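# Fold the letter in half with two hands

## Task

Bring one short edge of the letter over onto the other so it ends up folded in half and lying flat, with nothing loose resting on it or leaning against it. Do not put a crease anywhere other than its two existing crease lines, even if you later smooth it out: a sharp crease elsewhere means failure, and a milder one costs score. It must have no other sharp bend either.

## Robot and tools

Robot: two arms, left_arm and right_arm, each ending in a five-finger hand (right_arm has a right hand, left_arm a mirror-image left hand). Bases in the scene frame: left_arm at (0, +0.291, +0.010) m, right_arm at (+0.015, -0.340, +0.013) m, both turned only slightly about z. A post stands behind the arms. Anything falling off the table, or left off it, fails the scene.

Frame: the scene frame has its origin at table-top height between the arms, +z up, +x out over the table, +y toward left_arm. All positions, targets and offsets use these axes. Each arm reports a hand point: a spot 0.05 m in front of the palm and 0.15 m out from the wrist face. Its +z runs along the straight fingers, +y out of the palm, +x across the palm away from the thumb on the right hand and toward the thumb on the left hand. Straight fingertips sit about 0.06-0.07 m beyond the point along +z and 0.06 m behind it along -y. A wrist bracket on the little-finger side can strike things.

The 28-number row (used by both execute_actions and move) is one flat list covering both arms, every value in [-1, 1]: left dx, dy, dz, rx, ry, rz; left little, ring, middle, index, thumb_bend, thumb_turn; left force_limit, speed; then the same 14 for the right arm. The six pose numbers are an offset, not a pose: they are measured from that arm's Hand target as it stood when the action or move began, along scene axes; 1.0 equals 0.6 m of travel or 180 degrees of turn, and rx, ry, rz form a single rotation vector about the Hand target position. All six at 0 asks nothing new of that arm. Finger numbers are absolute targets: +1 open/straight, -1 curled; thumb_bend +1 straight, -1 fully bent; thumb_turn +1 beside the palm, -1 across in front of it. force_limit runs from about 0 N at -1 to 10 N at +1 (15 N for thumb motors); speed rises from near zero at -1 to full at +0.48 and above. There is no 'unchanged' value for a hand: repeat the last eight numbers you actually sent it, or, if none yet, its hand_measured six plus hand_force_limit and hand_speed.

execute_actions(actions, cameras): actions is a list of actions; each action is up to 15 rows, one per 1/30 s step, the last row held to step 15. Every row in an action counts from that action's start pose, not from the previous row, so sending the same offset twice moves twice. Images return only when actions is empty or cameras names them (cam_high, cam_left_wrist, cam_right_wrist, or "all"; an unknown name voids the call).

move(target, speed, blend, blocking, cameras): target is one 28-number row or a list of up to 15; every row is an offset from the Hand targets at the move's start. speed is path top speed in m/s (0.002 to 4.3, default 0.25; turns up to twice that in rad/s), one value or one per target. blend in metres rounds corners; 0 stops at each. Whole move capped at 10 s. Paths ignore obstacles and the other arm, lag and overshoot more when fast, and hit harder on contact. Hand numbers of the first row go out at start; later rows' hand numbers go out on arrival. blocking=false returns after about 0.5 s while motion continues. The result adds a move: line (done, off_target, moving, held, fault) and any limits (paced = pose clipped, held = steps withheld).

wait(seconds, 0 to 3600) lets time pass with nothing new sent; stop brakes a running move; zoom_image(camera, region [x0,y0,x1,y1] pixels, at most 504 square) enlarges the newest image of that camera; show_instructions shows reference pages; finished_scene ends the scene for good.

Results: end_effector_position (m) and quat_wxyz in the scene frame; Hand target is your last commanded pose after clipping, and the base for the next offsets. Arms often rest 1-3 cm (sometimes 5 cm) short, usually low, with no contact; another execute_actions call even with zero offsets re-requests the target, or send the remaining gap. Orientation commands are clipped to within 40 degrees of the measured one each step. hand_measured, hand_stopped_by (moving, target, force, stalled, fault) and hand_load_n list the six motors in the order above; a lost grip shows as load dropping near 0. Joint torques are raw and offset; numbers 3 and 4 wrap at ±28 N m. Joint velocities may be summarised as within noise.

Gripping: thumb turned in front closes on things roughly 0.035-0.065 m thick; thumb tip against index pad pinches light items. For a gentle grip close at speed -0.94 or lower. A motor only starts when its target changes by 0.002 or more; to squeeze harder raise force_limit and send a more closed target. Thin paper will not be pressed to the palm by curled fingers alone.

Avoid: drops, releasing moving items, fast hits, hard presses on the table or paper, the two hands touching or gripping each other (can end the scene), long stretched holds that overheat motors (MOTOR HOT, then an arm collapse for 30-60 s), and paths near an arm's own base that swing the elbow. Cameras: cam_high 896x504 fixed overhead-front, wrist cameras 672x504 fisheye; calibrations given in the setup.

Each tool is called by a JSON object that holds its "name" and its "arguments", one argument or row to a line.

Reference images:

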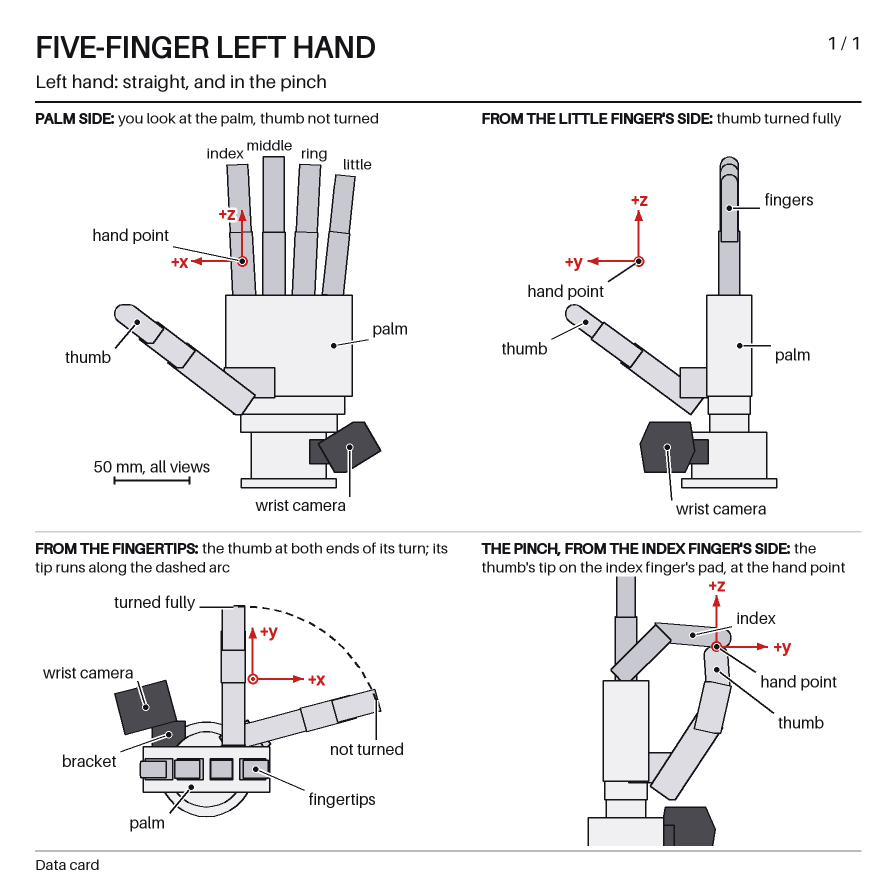

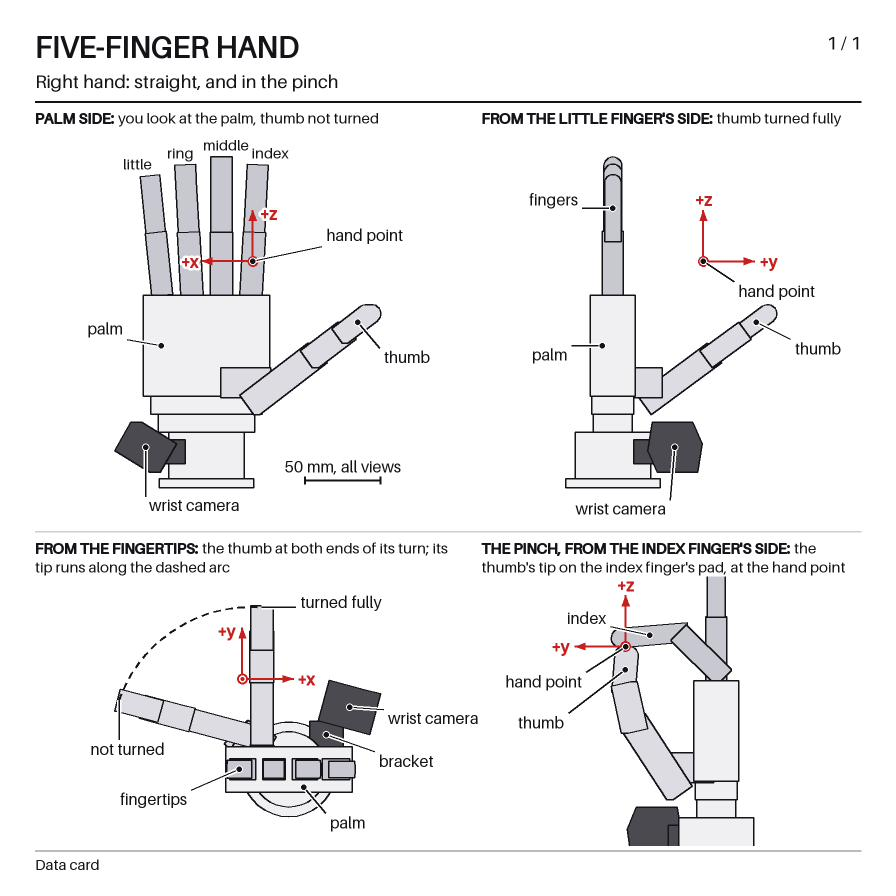

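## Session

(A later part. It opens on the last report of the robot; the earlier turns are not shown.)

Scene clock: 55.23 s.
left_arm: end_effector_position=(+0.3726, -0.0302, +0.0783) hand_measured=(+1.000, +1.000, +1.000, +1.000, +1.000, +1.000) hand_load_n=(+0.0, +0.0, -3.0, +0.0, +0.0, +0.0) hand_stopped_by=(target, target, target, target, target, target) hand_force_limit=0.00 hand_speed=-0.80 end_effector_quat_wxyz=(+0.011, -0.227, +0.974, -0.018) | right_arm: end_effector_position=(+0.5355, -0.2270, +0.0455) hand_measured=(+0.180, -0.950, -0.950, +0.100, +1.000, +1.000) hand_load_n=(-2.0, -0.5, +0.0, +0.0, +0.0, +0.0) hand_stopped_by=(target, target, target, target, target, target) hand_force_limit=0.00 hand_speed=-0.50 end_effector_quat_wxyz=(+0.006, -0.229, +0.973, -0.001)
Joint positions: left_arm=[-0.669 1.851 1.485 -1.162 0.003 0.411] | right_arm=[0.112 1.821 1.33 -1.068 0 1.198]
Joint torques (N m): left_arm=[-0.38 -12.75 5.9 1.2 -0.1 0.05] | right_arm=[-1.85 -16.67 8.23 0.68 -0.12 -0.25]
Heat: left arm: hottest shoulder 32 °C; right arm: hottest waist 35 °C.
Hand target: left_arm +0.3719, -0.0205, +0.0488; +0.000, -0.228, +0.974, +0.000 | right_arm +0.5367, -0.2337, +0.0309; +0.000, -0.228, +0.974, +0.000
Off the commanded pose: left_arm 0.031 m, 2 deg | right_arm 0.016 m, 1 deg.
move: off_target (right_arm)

{"name": "move", "arguments": {
  "target": [0,0,0,0,0,0,1,1,1,1,1,1,0,-0.8,0,0,-0.004,0,0,0,0.1,-0.95,-0.95,0.1,1,1,0,-0.5],
  "speed": 0.04,
  "cameras": ["cam_right_wrist"]
}}

Scene clock: 56.03 s.
left_arm: end_effector_position=(+0.3726, -0.0302, +0.0783) hand_measured=(+1.000, +1.000, +1.000, +1.000, +1.000, +1.000) hand_load_n=(+0.0, +0.0, -3.0, +0.0, +0.0, +0.0) hand_stopped_by=(target, target, target, target, target, target) hand_force_limit=0.00 hand_speed=-0.80 end_effector_quat_wxyz=(+0.011, -0.227, +0.974, -0.018) | right_arm: end_effector_position=(+0.5365, -0.2277, +0.0438) hand_measured=(+0.100, -0.950, -0.950, +0.100, +1.000, +1.000) hand_load_n=(+0.0, +0.0, +0.0, -2.0, +0.0, +0.0) hand_stopped_by=(target, target, target, target, target, target) hand_force_limit=0.00 hand_speed=-0.50 end_effector_quat_wxyz=(+0.007, -0.230, +0.973, -0.001)
Joint positions: left_arm=[-0.669 1.851 1.485 -1.162 0.003 0.411] | right_arm=[0.11 1.824 1.33 -1.063 0.001 1.194]
Joint torques (N m): left_arm=[-0.44 -12.81 5.91 1.21 -0.1 0.05] | right_arm=[-1.55 -15.74 7.9 0.57 -0.15 -0.12]
Heat: left arm: hottest shoulder 32 °C; right arm: hottest waist 35 °C.
Hand target: left_arm +0.3719, -0.0205, +0.0488; +0.000, -0.228, +0.974, +0.000 | right_arm +0.5366, -0.2338, +0.0284; -0.001, -0.228, +0.974, +0.000
Off the commanded pose: left_arm 0.031 m, 2 deg | right_arm 0.016 m, 1 deg.
move: off_target (right_arm)
cam_right_wrist: T_world_to_cam=[[-0.61191, 0.79021, 0.03367, 0.50387], [0.65341, 0.48107, 0.58449, -0.27328], [0.44567, 0.37966, -0.8107, 0.0017]] pos_world=[0.48612, -0.26734, 0.14414]

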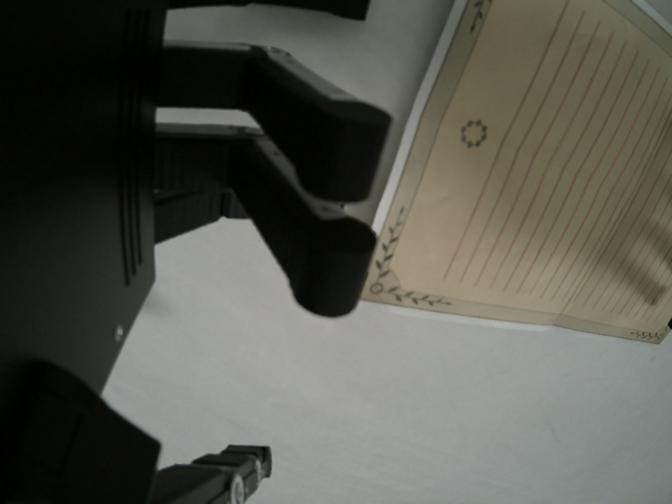

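{"name": "move", "arguments": {
  "target": [0,0,0,0,0,0,1,1,1,1,1,1,0,-0.8,-0.0185,0.0447,0.008,0,0,0,0.1,-0.95,-0.95,0.1,1,1,0,-0.5],
  "speed": 0.04,
  "cameras": ["cam_right_wrist"]
}}

Scene clock: 57.57 s.
left_arm: end_effector_position=(+0.3726, -0.0302, +0.0783) hand_measured=(+1.000, +1.000, +1.000, +1.000, +1.000, +1.000) hand_load_n=(+0.0, +0.0, -3.0, +0.0, +0.0, +0.0) hand_stopped_by=(target, target, target, target, target, target) hand_force_limit=0.00 hand_speed=-0.80 end_effector_quat_wxyz=(+0.011, -0.227, +0.974, -0.018) | right_arm: end_effector_position=(+0.5362, -0.2262, +0.0438) hand_measured=(+0.100, -0.950, -0.950, +0.100, +1.000, +1.000) hand_load_n=(+0.5, +0.0, +0.0, -2.0, +0.0, +0.0) hand_stopped_by=(target, target, target, target, target, target) hand_force_limit=0.00 hand_speed=-0.50 end_effector_quat_wxyz=(+0.006, -0.218, +0.976, -0.006)
Joint positions: left_arm=[-0.669 1.851 1.485 -1.162 0.003 0.411] | right_arm=[0.117 1.819 1.325 -1.063 0.01 1.225]
Joint torques (N m): left_arm=[-0.44 -12.75 5.9 1.2 -0.1 0.05] | right_arm=[1.44 -17.73 6.28 0.59 -0.45 0.07]
Heat: left arm: hottest shoulder 32 °C; right arm: hottest waist 35 °C.
Hand target: left_arm +0.3719, -0.0205, +0.0488; +0.000, -0.228, +0.974, +0.000 | right_arm +0.5256, -0.2069, +0.0333; -0.001, -0.228, +0.974, +0.000
Off the commanded pose: left_arm 0.031 m, 2 deg | right_arm 0.024 m, 2 deg.
move: off_target (right_arm)
cam_right_wrist: T_world_to_cam=[[-0.59235, 0.80526, 0.02607, 0.49576], [0.6647, 0.47016, 0.58063, -0.28222], [0.4553, 0.36126, -0.81375, -0.00787]] pos_world=[0.48484, -0.26369, 0.14454]

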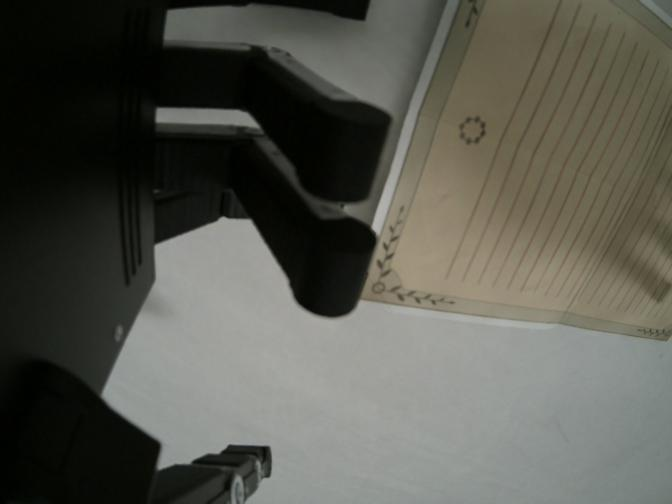

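{"name": "move", "arguments": {
  "target": [0,0,0,0,0,0,1,1,1,1,1,1,0,-0.8,0,0,0.02,0,0,0,0.1,-0.95,-0.95,0.1,1,1,0,-0.5],
  "speed": 0.04,
  "cameras": ["cam_right_wrist"]
}}

Scene clock: 62.03 s.
left_arm: end_effector_position=(+0.3726, -0.0302, +0.0783) hand_measured=(+1.000, +1.000, +1.000, +1.000, +1.000, +1.000) hand_load_n=(+0.0, +0.0, -3.0, +0.0, +0.0, +0.0) hand_stopped_by=(target, target, target, target, target, target) hand_force_limit=0.00 hand_speed=-0.80 end_effector_quat_wxyz=(+0.011, -0.227, +0.974, -0.018) | right_arm: end_effector_position=(+0.5338, -0.2163, +0.0445) hand_measured=(+0.100, -0.950, -0.950, +0.100, +1.000, +1.000) hand_load_n=(+0.0, +0.0, +0.0, -0.5, +0.0, +0.0) hand_stopped_by=(target, target, target, target, target, target) hand_force_limit=0.00 hand_speed=-0.50 end_effector_quat_wxyz=(+0.006, -0.224, +0.974, -0.003)
Joint positions: left_arm=[-0.669 1.851 1.485 -1.162 0.003 0.411] | right_arm=[0.134 1.819 1.325 -1.065 0.005 1.229]
Joint torques (N m): left_arm=[-0.38 -12.81 5.91 1.18 -0.1 0.05] | right_arm=[0.5 -18.84 7.84 -0.28 -0.32 -0.02]
Heat: left arm: hottest shoulder 32 °C; right arm: hottest waist 35 °C.
Hand target: left_arm +0.3719, -0.0205, +0.0488; +0.000, -0.228, +0.974, +0.000 | right_arm +0.5256, -0.2070, +0.0453; +0.000, -0.228, +0.974, +0.000
Off the commanded pose: left_arm 0.031 m, 2 deg | right_arm 0.012 m, 1 deg.
move: off_target (right_arm)
cam_right_wrist: T_world_to_cam=[[-0.60298, 0.79713, 0.0315, 0.49003], [0.65958, 0.47595, 0.58174, -0.28173], [0.44873, 0.37156, -0.81276, -0.00408]] pos_world=[0.48313, -0.25501, 0.14514]

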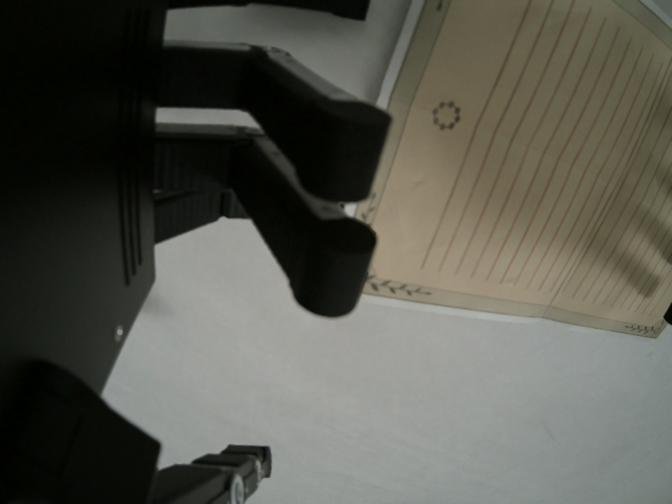

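{"name": "move", "arguments": {
  "target": [0,0,0,0,0,0,1,1,1,1,1,1,0,-0.8,-0.013,0.028,-0.001,0,0,0,0.1,-0.95,-0.95,0.1,1,1,0,-0.5],
  "speed": 0.04,
  "cameras": ["cam_right_wrist"]
}}

Scene clock: 63.27 s.
left_arm: end_effector_position=(+0.3726, -0.0302, +0.0783) hand_measured=(+1.000, +1.000, +1.000, +1.000, +1.000, +1.000) hand_load_n=(+0.0, +0.0, -3.0, +0.0, +0.0, +0.0) hand_stopped_by=(target, target, target, target, target, target) hand_force_limit=0.00 hand_speed=-0.80 end_effector_quat_wxyz=(+0.011, -0.227, +0.974, -0.018) | right_arm: end_effector_position=(+0.5267, -0.1978, +0.0443) hand_measured=(+0.100, -0.950, -0.950, +0.100, +1.000, +1.000) hand_load_n=(+0.0, +0.0, +0.0, -0.5, +0.0, +0.0) hand_stopped_by=(target, target, target, target, target, target) hand_force_limit=0.00 hand_speed=-0.50 end_effector_quat_wxyz=(+0.004, -0.227, +0.974, -0.002)
Joint positions: left_arm=[-0.669 1.851 1.485 -1.162 0.003 0.411] | right_arm=[0.171 1.811 1.314 -1.065 0.004 1.262]
Joint torques (N m): left_arm=[-0.38 -12.75 5.9 1.2 -0.1 0.05] | right_arm=[-0.03 -18.61 7.32 0.13 -0.28 0.11]
Heat: left arm: hottest shoulder 32 °C; right arm: hottest waist 35 °C.
Hand target: left_arm +0.3719, -0.0205, +0.0488; +0.000, -0.228, +0.974, +0.000 | right_arm +0.5177, -0.1901, +0.0445; -0.001, -0.229, +0.974, +0.000
Off the commanded pose: left_arm 0.031 m, 2 deg | right_arm 0.012 m, 1 deg.
move: off_target (right_arm)
cam_right_wrist: T_world_to_cam=[[-0.60622, 0.79454, 0.03479, 0.47206], [0.66001, 0.47821, 0.57939, -0.28537], [0.44371, 0.3742, -0.8143, -0.00475]] pos_world=[0.47663, -0.23682, 0.14505]

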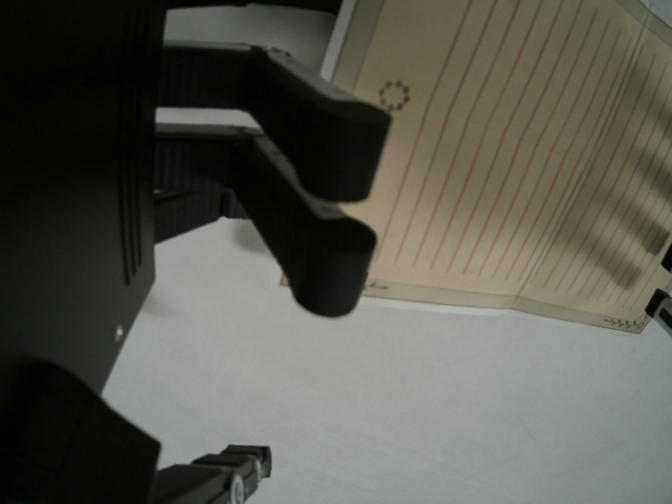

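{"name": "zoom_image", "arguments": {
  "camera": "cam_right_wrist",
  "region": [180, 0, 480, 320]
}}

Scaled by 1.575 from the camera's image (finer frame: 960x720).

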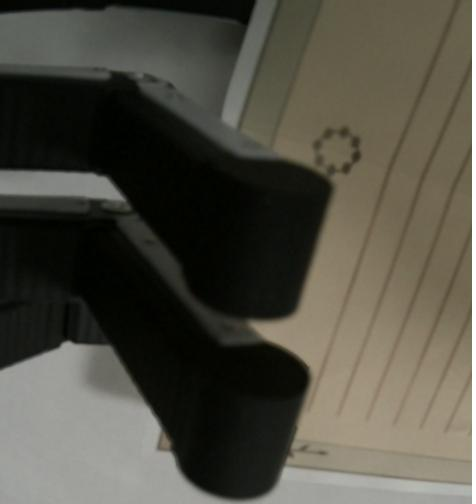

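{"name": "move", "arguments": {
  "target": [0,0,0,0,0,0,1,1,1,1,1,1,0,-0.8,-0.0075,0.0165,0,0,0,0,0.1,-0.95,-0.95,0.1,1,1,0,-0.5],
  "speed": 0.04,
  "cameras": ["cam_right_wrist"]
}}

{"name": "move", "arguments": {
  "target": [0,0,0,0,0,0,1,1,1,1,1,1,0,-0.8,0,0,0.05,0,0,0,0.1,-0.95,-0.95,0.1,1,1,0,-0.5],
  "speed": 0.04,
  "cameras": ["cam_right_wrist","cam_high"]
}}

Scene clock: 64.53 s.
left_arm: end_effector_position=(+0.3726, -0.0302, +0.0783) hand_measured=(+1.000, +1.000, +1.000, +1.000, +1.000, +1.000) hand_load_n=(+0.0, +0.0, -3.0, +0.0, +0.0, +0.0) hand_stopped_by=(target, target, target, target, target, target) hand_force_limit=0.00 hand_speed=-0.80 end_effector_quat_wxyz=(+0.011, -0.227, +0.974, -0.018) | right_arm: end_effector_position=(+0.5216, -0.1879, +0.0444) hand_measured=(+0.100, -0.950, -0.950, +0.100, +1.000, +1.000) hand_load_n=(+0.0, +0.0, +0.0, -0.5, +0.0, +0.0) hand_stopped_by=(target, target, target, target, target, target) hand_force_limit=0.00 hand_speed=-0.50 end_effector_quat_wxyz=(+0.003, -0.227, +0.974, -0.002)
Joint positions: left_arm=[-0.669 1.851 1.485 -1.162 0.003 0.411] | right_arm=[0.191 1.805 1.305 -1.065 0.004 1.282]
Joint torques (N m): left_arm=[-0.38 -12.75 5.9 1.2 -0.1 0.05] | right_arm=[0.21 -18.84 7.08 0.14 -0.21 0.07]
Heat: left arm: hottest shoulder 32 °C; right arm: hottest waist 35 °C.
Hand target: left_arm +0.3719, -0.0205, +0.0488; +0.000, -0.228, +0.974, +0.000 | right_arm +0.5133, -0.1803, +0.0447; +0.000, -0.228, +0.974, +0.000
Off the commanded pose: left_arm 0.031 m, 2 deg | right_arm 0.011 m, 1 deg.
move: off_target (right_arm)
cam_right_wrist: T_world_to_cam=[[-0.60612, 0.79455, 0.03613, 0.46096], [0.66149, 0.47835, 0.5776, -0.28751], [0.44165, 0.37399, -0.81552, -0.00509]] pos_world=[0.47184, -0.22682, 0.14526]

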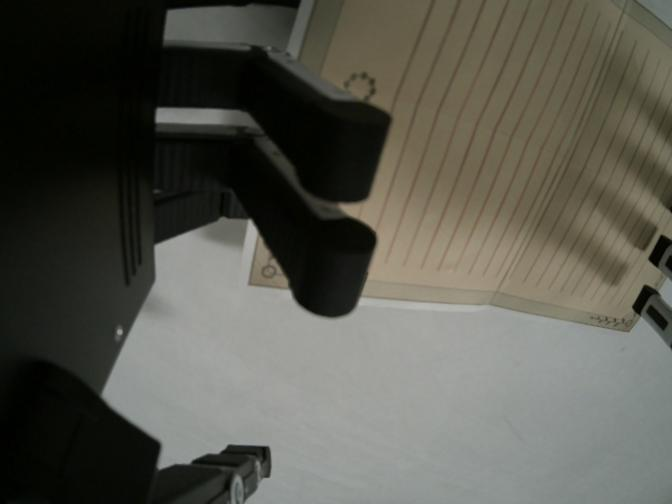

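Scene clock: 65.77 s.
left_arm: end_effector_position=(+0.3726, -0.0302, +0.0783) hand_measured=(+1.000, +1.000, +1.000, +1.000, +1.000, +1.000) hand_load_n=(+0.0, +0.0, -3.5, +0.0, +0.0, +0.0) hand_stopped_by=(target, target, target, target, target, target) hand_force_limit=0.00 hand_speed=-0.80 end_effector_quat_wxyz=(+0.011, -0.227, +0.974, -0.018) | right_arm: end_effector_position=(+0.5071, -0.1890, +0.0598) hand_measured=(+0.100, -0.950, -0.950, +0.100, +1.000, +1.000) hand_load_n=(+0.0, +0.0, +0.0, +0.0, +0.0, +0.0) hand_stopped_by=(target, target, target, target, target, target) hand_force_limit=0.00 hand_speed=-0.50 end_effector_quat_wxyz=(-0.013, -0.227, +0.974, +0.000)
Joint positions: left_arm=[-0.669 1.851 1.485 -1.162 0.003 0.411] | right_arm=[0.193 1.773 1.305 -1.129 0.002 1.283]
Joint torques (N m): left_arm=[-0.44 -12.75 5.9 1.2 -0.1 0.05] | right_arm=[0.15 -18.49 10.13 -0.13 -0.14 0.04]
Heat: left arm: hottest shoulder 32 °C; right arm: hottest waist 35 °C.
Hand target: left_arm +0.3719, -0.0205, +0.0488; +0.000, -0.228, +0.974, +0.000 | right_arm +0.5133, -0.1802, +0.0745; -0.001, -0.228, +0.974, +0.000
Off the commanded pose: left_arm 0.031 m, 2 deg | right_arm 0.018 m, 1 deg.
move: off_target (right_arm)
cam_right_wrist: T_world_to_cam=[[-0.60559, 0.79402, 0.05284, 0.45113], [0.67926, 0.48119, 0.55414, -0.29338], [0.41457, 0.37147, -0.83075, 0.0285]] pos_world=[0.46066, -0.22762, 0.16242]
Images, in order (width x height): cam_high 896x504, cam_right_wrist 672x504.

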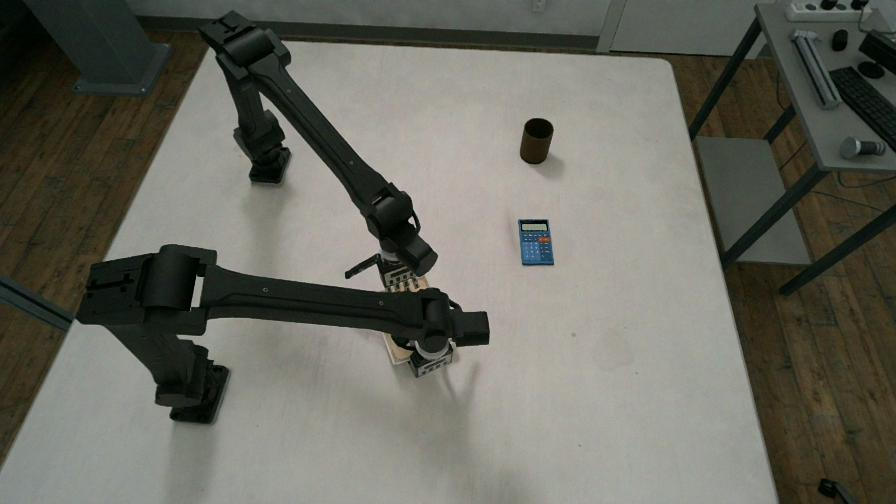

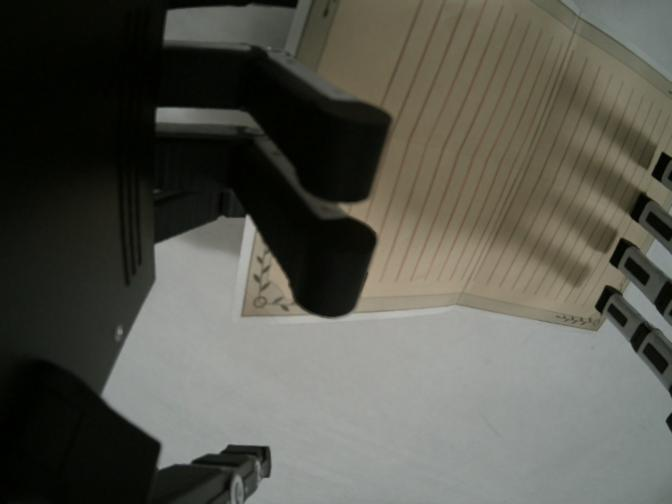

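{"name": "move", "arguments": {
  "target": [0,0,0,0,0,0,1,1,1,1,1,1,0,-0.8,-0.0055,0.0287,0.0508,0,0,0,0.1,-0.95,-0.95,0.1,1,1,0,-0.5],
  "speed": 0.05,
  "cameras": ["cam_right_wrist","cam_high"]
}}

Scene clock: 68.60 s.
left_arm: end_effector_position=(+0.3726, -0.0302, +0.0783) hand_measured=(+1.000, +1.000, +1.000, +1.000, +1.000, +1.000) hand_load_n=(+0.0, +0.0, -3.0, +0.0, +0.0, +0.0) hand_stopped_by=(target, target, target, target, target, target) hand_force_limit=0.00 hand_speed=-0.80 end_effector_quat_wxyz=(+0.011, -0.227, +0.974, -0.018) | right_arm: end_effector_position=(+0.4924, -0.1737, +0.0811) hand_measured=(+0.100, -0.950, -0.950, +0.100, +1.000, +1.000) hand_load_n=(+0.0, +0.0, +0.5, +0.0, +0.0, +0.0) hand_stopped_by=(target, target, target, target, target, target) hand_force_limit=0.00 hand_speed=-0.50 end_effector_quat_wxyz=(-0.027, -0.228, +0.973, +0.001)
Joint positions: left_arm=[-0.669 1.851 1.485 -1.162 0.003 0.411] | right_arm=[0.229 1.739 1.319 -1.204 0 1.317]
Joint torques (N m): left_arm=[-0.38 -12.75 5.9 1.2 -0.1 0.05] | right_arm=[-0.15 -17.79 12.71 -0.24 -0.11 0.11]
Heat: left arm: hottest shoulder 32 °C; right arm: hottest waist 35 °C.
Hand target: left_arm +0.3719, -0.0205, +0.0488; +0.000, -0.228, +0.974, +0.000 | right_arm +0.5099, -0.1629, +0.1051; -0.001, -0.228, +0.974, +0.000
Off the commanded pose: left_arm 0.031 m, 2 deg | right_arm 0.032 m, 3 deg.
move: off_target (right_arm)
cam_right_wrist: T_world_to_cam=[[-0.60527, 0.79337, 0.0649, 0.4277], [0.69276, 0.48484, 0.53386, -0.30688], [0.39209, 0.36809, -0.84308, 0.0581]] pos_world=[0.44869, -0.21192, 0.18506]
Images, in order (width x height): cam_high 896x504, cam_right_wrist 672x504.

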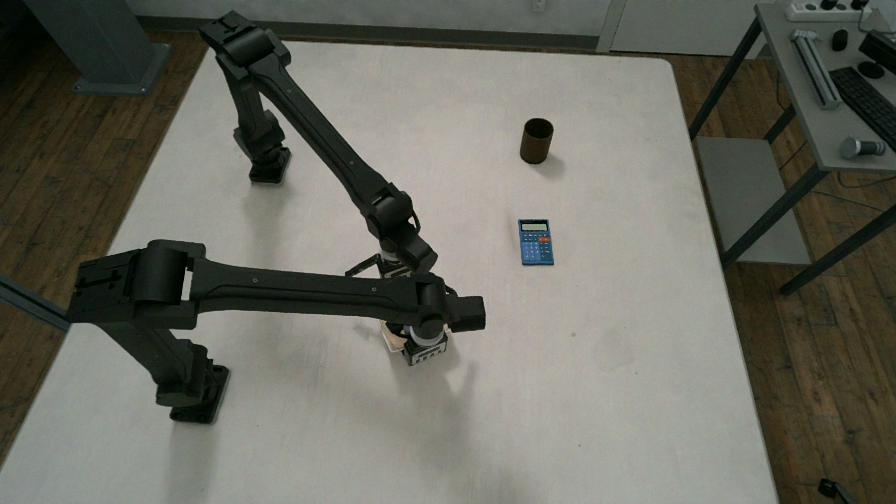

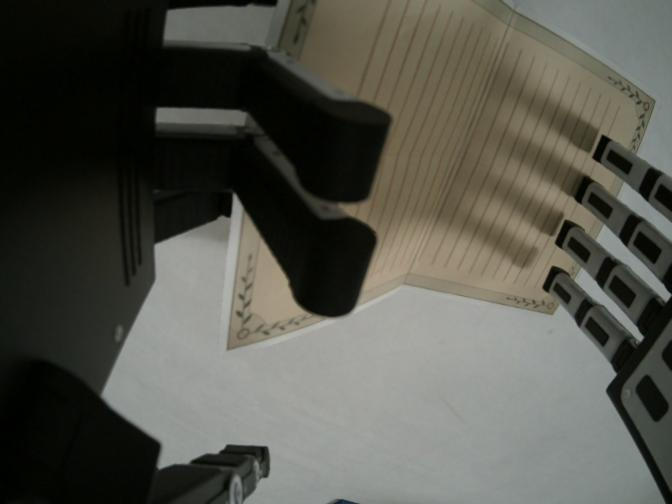

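{"name": "move", "arguments": {
  "target": [0,0,0,0,0,0,1,1,1,1,1,1,0,-0.8,0.001,0.0365,0.038,0,0,0,0.1,-0.95,-0.95,0.1,1,1,0,-0.5],
  "speed": 0.05,
  "cameras": ["cam_right_wrist","cam_high"]
}}

Scene clock: 70.10 s.
left_arm: end_effector_position=(+0.3726, -0.0302, +0.0783) hand_measured=(+1.000, +1.000, +1.000, +1.000, +1.000, +1.000) hand_load_n=(+0.0, +0.0, -3.0, +0.0, +0.0, +0.0) hand_stopped_by=(target, target, target, target, target, target) hand_force_limit=0.00 hand_speed=-0.80 end_effector_quat_wxyz=(+0.011, -0.227, +0.974, -0.018) | right_arm: end_effector_position=(+0.4938, -0.1524, +0.1025) hand_measured=(+0.100, -0.950, -0.950, +0.100, +1.000, +1.000) hand_load_n=(+0.0, +0.0, +0.0, +0.0, +0.0, +0.0) hand_stopped_by=(target, target, target, target, target, target) hand_force_limit=0.00 hand_speed=-0.50 end_effector_quat_wxyz=(-0.028, -0.228, +0.973, +0.000)
Joint positions: left_arm=[-0.669 1.851 1.485 -1.162 0.003 0.411] | right_arm=[0.27 1.734 1.373 -1.266 0 1.358]
Joint torques (N m): left_arm=[-0.38 -12.75 5.9 1.2 -0.1 0.05] | right_arm=[0.62 -19.02 13.29 -0.2 -0.11 0.12]
Heat: left arm: hottest shoulder 32 °C; right arm: hottest elbow 36 °C.
Hand target: left_arm +0.3719, -0.0205, +0.0488; +0.000, -0.228, +0.974, +0.000 | right_arm +0.5106, -0.1411, +0.1279; -0.001, -0.228, +0.974, +0.000
Off the commanded pose: left_arm 0.031 m, 2 deg | right_arm 0.033 m, 3 deg.
move: off_target (right_arm)
cam_right_wrist: T_world_to_cam=[[-0.60548, 0.79328, 0.0641, 0.41045], [0.69352, 0.4864, 0.53145, -0.3295], [0.39041, 0.36624, -0.84466, 0.0685]] pos_world=[0.45029, -0.19042, 0.20666]
Images, in order (width x height): cam_high 896x504, cam_right_wrist 672x504.

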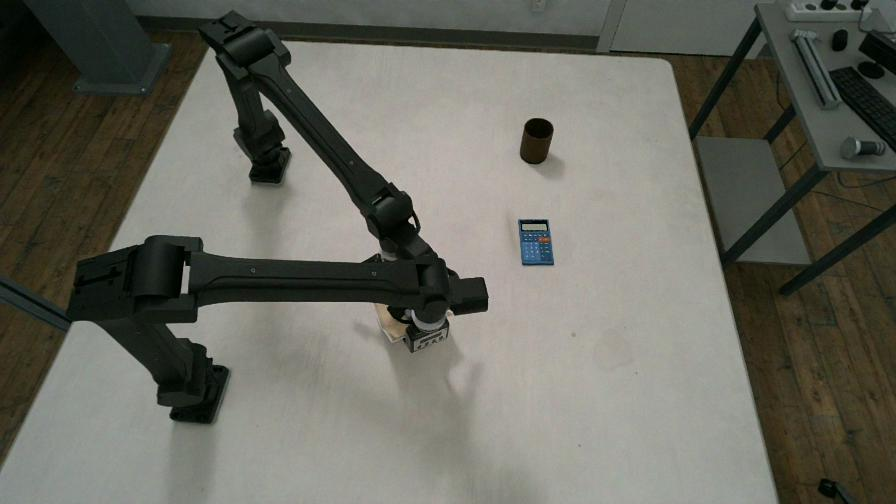

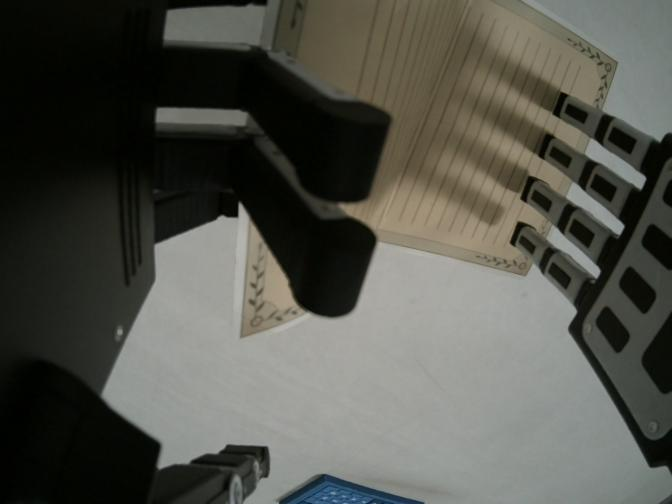

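{"name": "move", "arguments": {
  "target": [0,0,0,0,0,0,1,1,1,1,1,1,0,-0.8,-0.018,0.045,0.02,0,0,0,0.1,-0.95,-0.95,0.1,1,1,0,-0.5],
  "speed": 0.05,
  "cameras": ["cam_right_wrist","cam_high"]
}}

Scene clock: 71.70 s.
left_arm: end_effector_position=(+0.3726, -0.0302, +0.0783) hand_measured=(+1.000, +1.000, +1.000, +1.000, +1.000, +1.000) hand_load_n=(+0.0, -0.5, -3.0, +0.0, +0.0, +0.0) hand_stopped_by=(target, target, target, target, target, target) hand_force_limit=0.00 hand_speed=-0.80 end_effector_quat_wxyz=(+0.011, -0.227, +0.974, -0.018) | right_arm: end_effector_position=(+0.4841, -0.1260, +0.1140) hand_measured=(+0.100, -0.950, -0.950, +0.100, +1.000, +1.000) hand_load_n=(+0.0, +0.0, +0.0, +0.0, +0.0, +0.0) hand_stopped_by=(target, target, target, target, target, target) hand_force_limit=0.00 hand_speed=-0.50 end_effector_quat_wxyz=(-0.028, -0.228, +0.973, -0.002)
Joint positions: left_arm=[-0.669 1.851 1.485 -1.162 0.003 0.411] | right_arm=[0.327 1.718 1.385 -1.293 0 1.415]
Joint torques (N m): left_arm=[-0.38 -12.81 5.89 1.2 -0.1 0.05] | right_arm=[0.21 -17.73 13.37 -0.32 -0.1 0.1]
Heat: left arm: hottest shoulder 32 °C; right arm: hottest elbow 36 °C.
Hand target: left_arm +0.3719, -0.0205, +0.0488; +0.000, -0.228, +0.974, +0.000 | right_arm +0.4999, -0.1141, +0.1400; +0.000, -0.228, +0.974, +0.000
Off the commanded pose: left_arm 0.031 m, 2 deg | right_arm 0.033 m, 3 deg.
move: off_target (right_arm)
cam_right_wrist: T_world_to_cam=[[-0.60554, 0.79342, 0.06174, 0.38321], [0.69331, 0.48786, 0.53038, -0.34136], [0.3907, 0.36397, -0.84551, 0.07199]] pos_world=[0.44059, -0.16372, 0.21826]
Images, in order (width x height): cam_high 896x504, cam_right_wrist 672x504.

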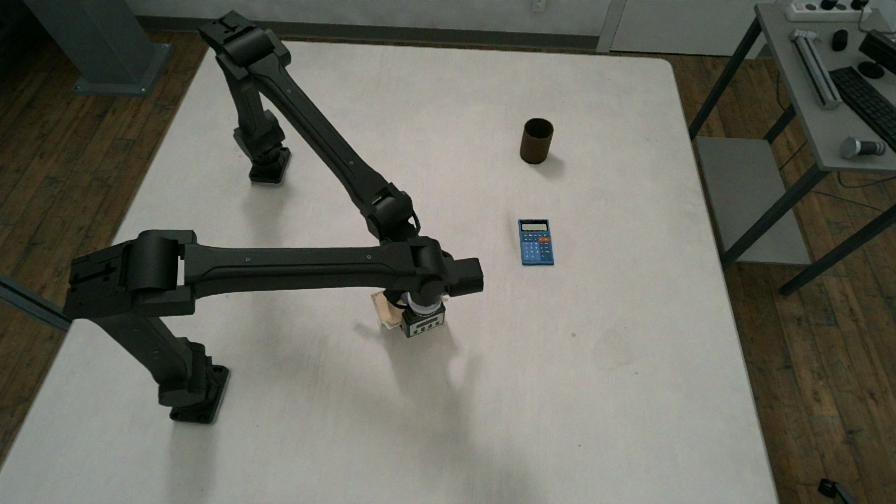

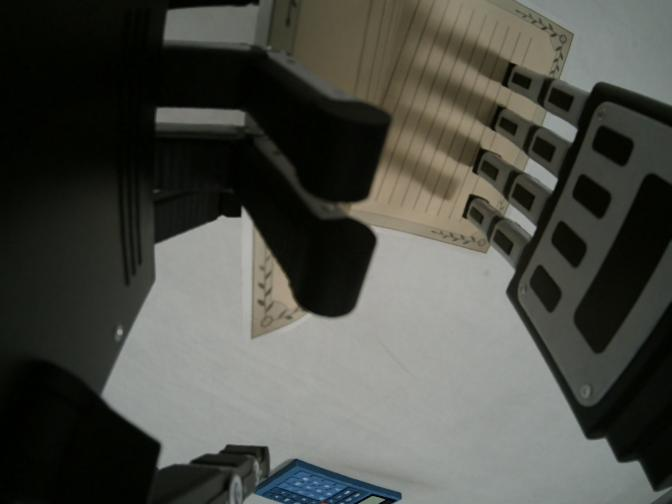

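{"name": "move", "arguments": {
  "target": [0,0,0.12,0,0,0,1,1,1,1,1,1,0,-0.8,0,0,0,0,0,0,0.1,-0.95,-0.95,0.1,1,1,0,-0.5],
  "speed": 0.06,
  "cameras": ["cam_right_wrist","cam_high"]
}}

Scene clock: 75.30 s.
left_arm: end_effector_position=(+0.3588, -0.0178, +0.1100) hand_measured=(+1.000, +1.000, +1.000, +1.000, +1.000, +1.000) hand_load_n=(+0.0, +0.5, +0.0, +0.0, +0.0, +0.0) hand_stopped_by=(target, target, target, target, target, target) hand_force_limit=0.00 hand_speed=-0.80 end_effector_quat_wxyz=(-0.009, -0.228, +0.974, +0.010) | right_arm: end_effector_position=(+0.4842, -0.1260, +0.1140) hand_measured=(+0.100, -0.950, -0.950, +0.100, +1.000, +1.000) hand_load_n=(+0.0, +0.0, +0.0, +0.0, +0.0, +0.0) hand_stopped_by=(target, target, target, target, target, target) hand_force_limit=0.00 hand_speed=-0.50 end_effector_quat_wxyz=(-0.028, -0.228, +0.973, -0.002)
Joint positions: left_arm=[-0.668 1.828 1.526 -1.295 0.003 0.411] | right_arm=[0.327 1.718 1.385 -1.293 0 1.416]
Joint torques (N m): left_arm=[-0.44 -15.85 11.17 -0.28 -0.1 0.05] | right_arm=[0.26 -18.32 13.31 -0.23 -0.12 0.05]
Heat: left arm: hottest shoulder 32 °C; right arm: hottest elbow 37 °C.
Hand target: left_arm +0.3720, -0.0205, +0.1209; +0.000, -0.228, +0.974, -0.001 | right_arm +0.4999, -0.1141, +0.1400; +0.000, -0.228, +0.974, +0.000
Off the commanded pose: left_arm 0.017 m, 2 deg | right_arm 0.033 m, 3 deg.
move: off_target (left_arm)
cam_right_wrist: T_world_to_cam=[[-0.6049, 0.79391, 0.06164, 0.38303], [0.69368, 0.48736, 0.53036, -0.3416], [0.39102, 0.36357, -0.84553, 0.07179]] pos_world=[0.44059, -0.16371, 0.21826]
Images, in order (width x height): cam_high 896x504, cam_right_wrist 672x504.

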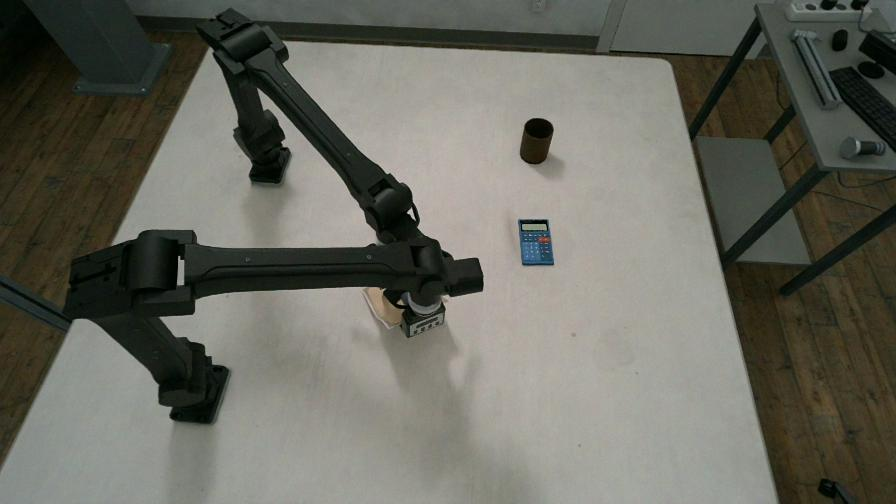

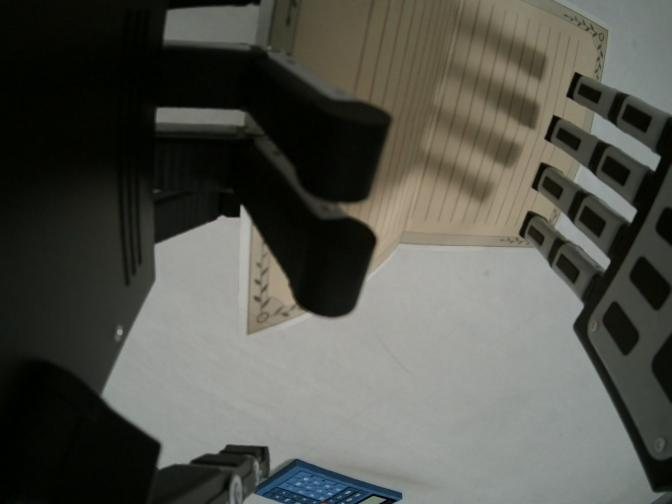

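{"name": "zoom_image", "arguments": {
  "camera": "cam_high",
  "region": [340, 230, 480, 370]
}}

{"name": "zoom_image", "arguments": {
  "camera": "cam_right_wrist",
  "region": [220, 0, 672, 350]
}}

Scaled by 3.600 from the camera's image (finer frame: 1280x720).

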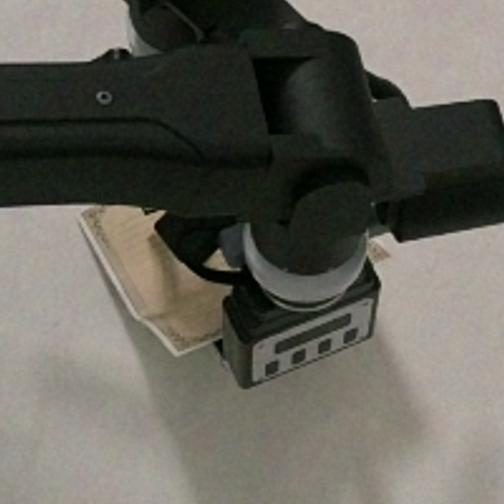

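Scaled by 1.115 from the camera's image (finer frame: 960x720).

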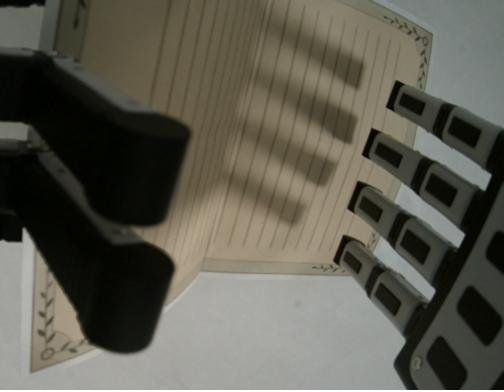

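{"name": "move", "arguments": {
  "target": [-0.0643,0.0775,-0.035,-0.1244,-0.0618,0,1,1,1,1,1,1,0,-0.8,0,0,0,0,0,0,0.1,-0.95,-0.95,0.1,1,1,0,-0.5],
  "speed": 0.1,
  "cameras": ["all"]
}}

Scene clock: 79.87 s.
left_arm: end_effector_position=(+0.3305, +0.0209, +0.1012) hand_measured=(+1.000, +1.000, +1.000, +1.000, +1.000, +1.000) hand_load_n=(+0.0, +0.0, +0.0, -0.5, +0.0, +0.0) hand_stopped_by=(target, target, target, target, target, target) hand_force_limit=0.00 hand_speed=-0.80 end_effector_quat_wxyz=(+0.046, -0.222, +0.951, -0.208) | right_arm: end_effector_position=(+0.4842, -0.1260, +0.1140) hand_measured=(+0.100, -0.950, -0.950, +0.100, +1.000, +1.000) hand_load_n=(+0.0, +0.0, +0.0, +0.0, +0.0, +0.0) hand_stopped_by=(target, target, target, target, target, target) hand_force_limit=0.00 hand_speed=-0.50 end_effector_quat_wxyz=(-0.028, -0.228, +0.973, -0.002)
Joint positions: left_arm=[-0.557 1.445 1.032 -0.782 0.214 0.482] | right_arm=[0.327 1.718 1.385 -1.293 0 1.416]
Joint torques (N m): left_arm=[-0.26 -11.11 7.9 1.29 0.26 0.06] | right_arm=[0.03 -17.85 13.26 -0.17 -0.18 0.04]
Heat: left arm: hottest shoulder 32 °C; right arm: hottest elbow 38 °C.
Hand target: left_arm +0.3334, +0.0260, +0.0999; +0.049, -0.223, +0.950, -0.211 | right_arm +0.4999, -0.1141, +0.1400; +0.000, -0.228, +0.974, +0.000
Off the commanded pose: left_arm 0.006 m, 1 deg | right_arm 0.033 m, 3 deg.
move: done
cam_left_wrist: T_world_to_cam=[[0.15765, -0.90177, 0.40245, -0.07191], [-0.9142, 0.0208, 0.40473, 0.25784], [-0.37334, -0.43172, -0.82112, 0.33077]] pos_world=[0.37055, 0.07259, 0.19619]
cam_right_wrist: T_world_to_cam=[[-0.6049, 0.79391, 0.06164, 0.38303], [0.69368, 0.48736, 0.53036, -0.3416], [0.39102, 0.36357, -0.84553, 0.07179]] pos_world=[0.44059, -0.16371, 0.21826]

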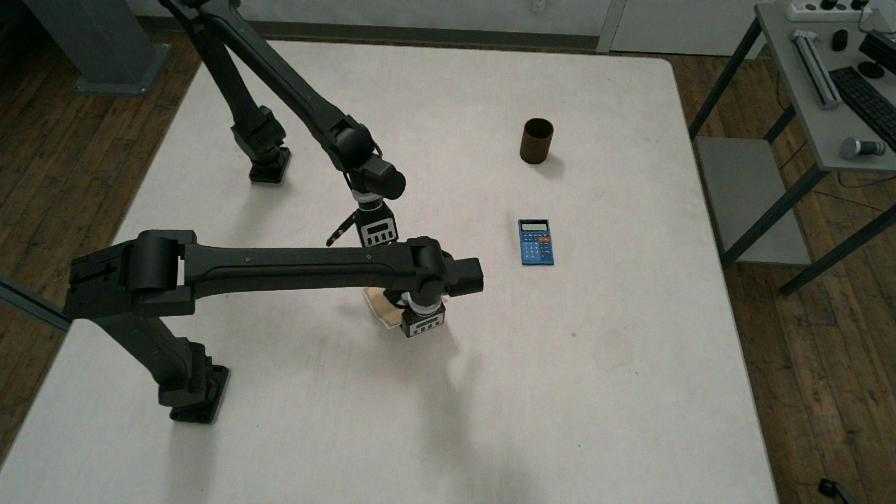

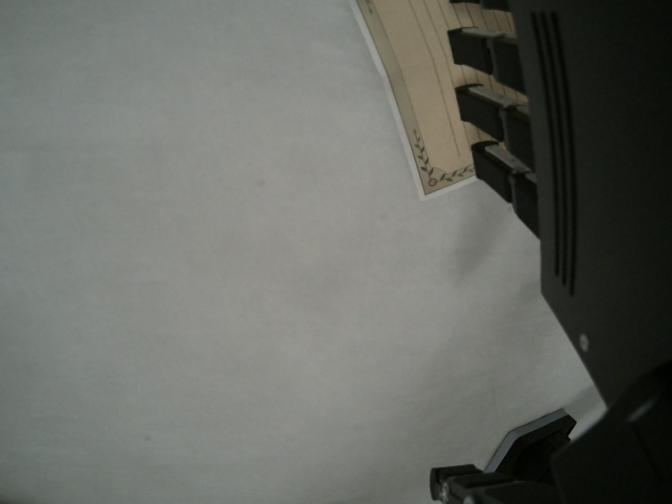

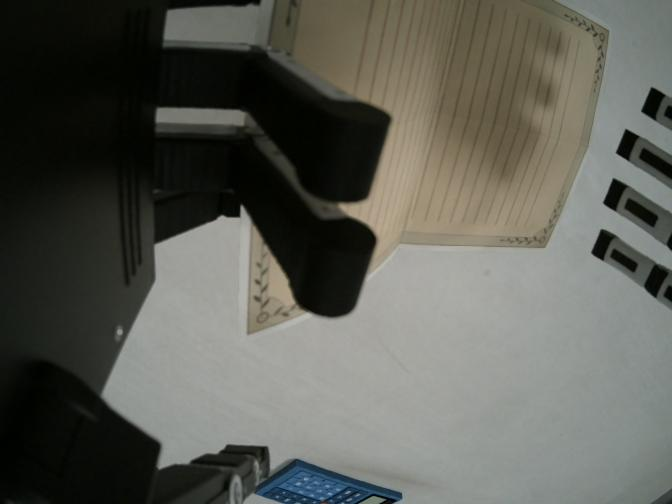

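{"name": "move", "arguments": {
  "target": [0,0,-0.083,0,0,0,1,1,1,1,1,1,0,-0.8,0,0,0,0,0,0,0.1,-0.95,-0.95,0.1,1,1,0,-0.5],
  "speed": 0.08,
  "cameras": ["cam_right_wrist"]
}}

Scene clock: 81.60 s.
left_arm: end_effector_position=(+0.3308, +0.0209, +0.0585) hand_measured=(+1.000, +1.000, +1.000, +1.000, +1.000, +1.000) hand_load_n=(+0.0, +0.0, +0.0, +0.0, +0.0, +0.0) hand_stopped_by=(target, target, target, target, target, target) hand_force_limit=0.00 hand_speed=-0.80 end_effector_quat_wxyz=(+0.052, -0.221, +0.950, -0.214) | right_arm: end_effector_position=(+0.4842, -0.1260, +0.1140) hand_measured=(+0.100, -0.950, -0.950, +0.100, +1.000, +1.000) hand_load_n=(+0.0, +0.0, +0.0, +0.0, +0.0, +0.0) hand_stopped_by=(target, target, target, target, target, target) hand_force_limit=0.00 hand_speed=-0.50 end_effector_quat_wxyz=(-0.028, -0.228, +0.973, -0.002)
Joint positions: left_arm=[-0.557 1.49 0.953 -0.641 0.214 0.482] | right_arm=[0.327 1.718 1.385 -1.293 0 1.416]
Joint torques (N m): left_arm=[-0.26 -9.47 7.53 1.28 0.25 0.05] | right_arm=[-0.09 -18.26 13.37 -0.36 -0.12 0.05]
Heat: left arm: hottest shoulder 32 °C; right arm: hottest elbow 38 °C.
Hand target: left_arm +0.3334, +0.0262, +0.0500; +0.050, -0.223, +0.950, -0.211 | right_arm +0.4999, -0.1141, +0.1400; +0.000, -0.228, +0.974, +0.000
Off the commanded pose: left_arm 0.010 m, 0 deg | right_arm 0.033 m, 3 deg.
move: done
cam_right_wrist: T_world_to_cam=[[-0.6049, 0.79391, 0.06164, 0.38303], [0.69368, 0.48736, 0.53036, -0.3416], [0.39102, 0.36357, -0.84553, 0.07179]] pos_world=[0.44059, -0.16371, 0.21826]

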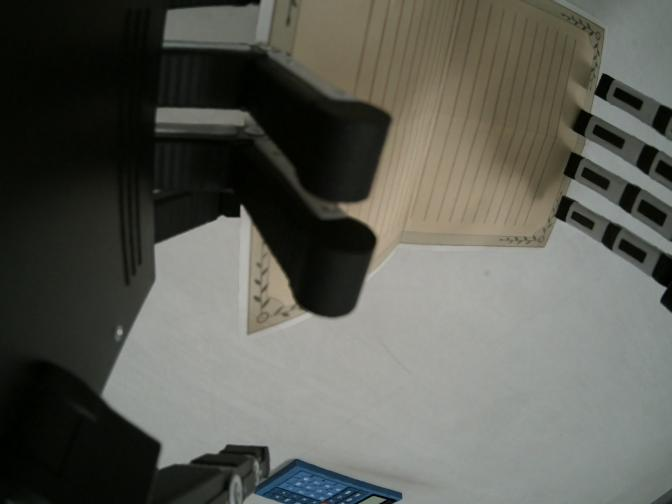

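{"name": "move", "arguments": {
  "target": [0.006,-0.013,-0.05,0,0,0,1,1,1,1,1,1,0,-0.8,0,0,0,0,0,0,0.1,-0.95,-0.95,0.1,1,1,0,-0.5],
  "speed": 0.05,
  "cameras": ["cam_right_wrist"]
}}

Scene clock: 82.97 s.
left_arm: end_effector_position=(+0.3456, +0.0116, +0.0459) hand_measured=(+1.000, +1.000, +1.000, +1.000, +1.000, +1.000) hand_load_n=(+0.0, +0.0, +0.0, +0.0, +0.0, +0.0) hand_stopped_by=(target, target, target, target, target, target) hand_force_limit=0.00 hand_speed=-0.80 end_effector_quat_wxyz=(+0.067, -0.218, +0.946, -0.231) | right_arm: end_effector_position=(+0.4842, -0.1260, +0.1140) hand_measured=(+0.100, -0.950, -0.950, +0.100, +1.000, +1.000) hand_load_n=(+0.0, +0.0, -0.5, +0.0, +0.0, +0.0) hand_stopped_by=(target, target, target, target, target, target) hand_force_limit=0.00 hand_speed=-0.50 end_effector_quat_wxyz=(-0.028, -0.228, +0.973, -0.002)
Joint positions: left_arm=[-0.556 1.525 0.947 -0.555 0.214 0.482] | right_arm=[0.327 1.718 1.385 -1.293 0 1.416]
Joint torques (N m): left_arm=[-1.2 -7.65 6.37 1.22 0.11 -0.04] | right_arm=[0.09 -18.26 13.22 -0.2 -0.11 0.08]
Heat: left arm: hottest shoulder 32 °C; right arm: hottest elbow 38 °C.
Hand target: left_arm +0.3370, +0.0183, +0.0200; +0.049, -0.223, +0.950, -0.211 | right_arm +0.4999, -0.1141, +0.1400; +0.000, -0.228, +0.974, +0.000
Off the commanded pose: left_arm 0.028 m, 3 deg | right_arm 0.033 m, 3 deg.
move: off_target (left_arm)
cam_right_wrist: T_world_to_cam=[[-0.6049, 0.79391, 0.06164, 0.38303], [0.69368, 0.48736, 0.53036, -0.3416], [0.39102, 0.36357, -0.84553, 0.07179]] pos_world=[0.44059, -0.16371, 0.21826]

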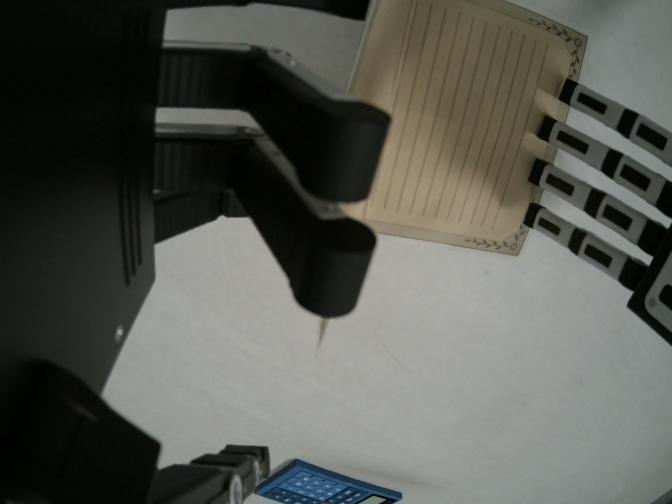

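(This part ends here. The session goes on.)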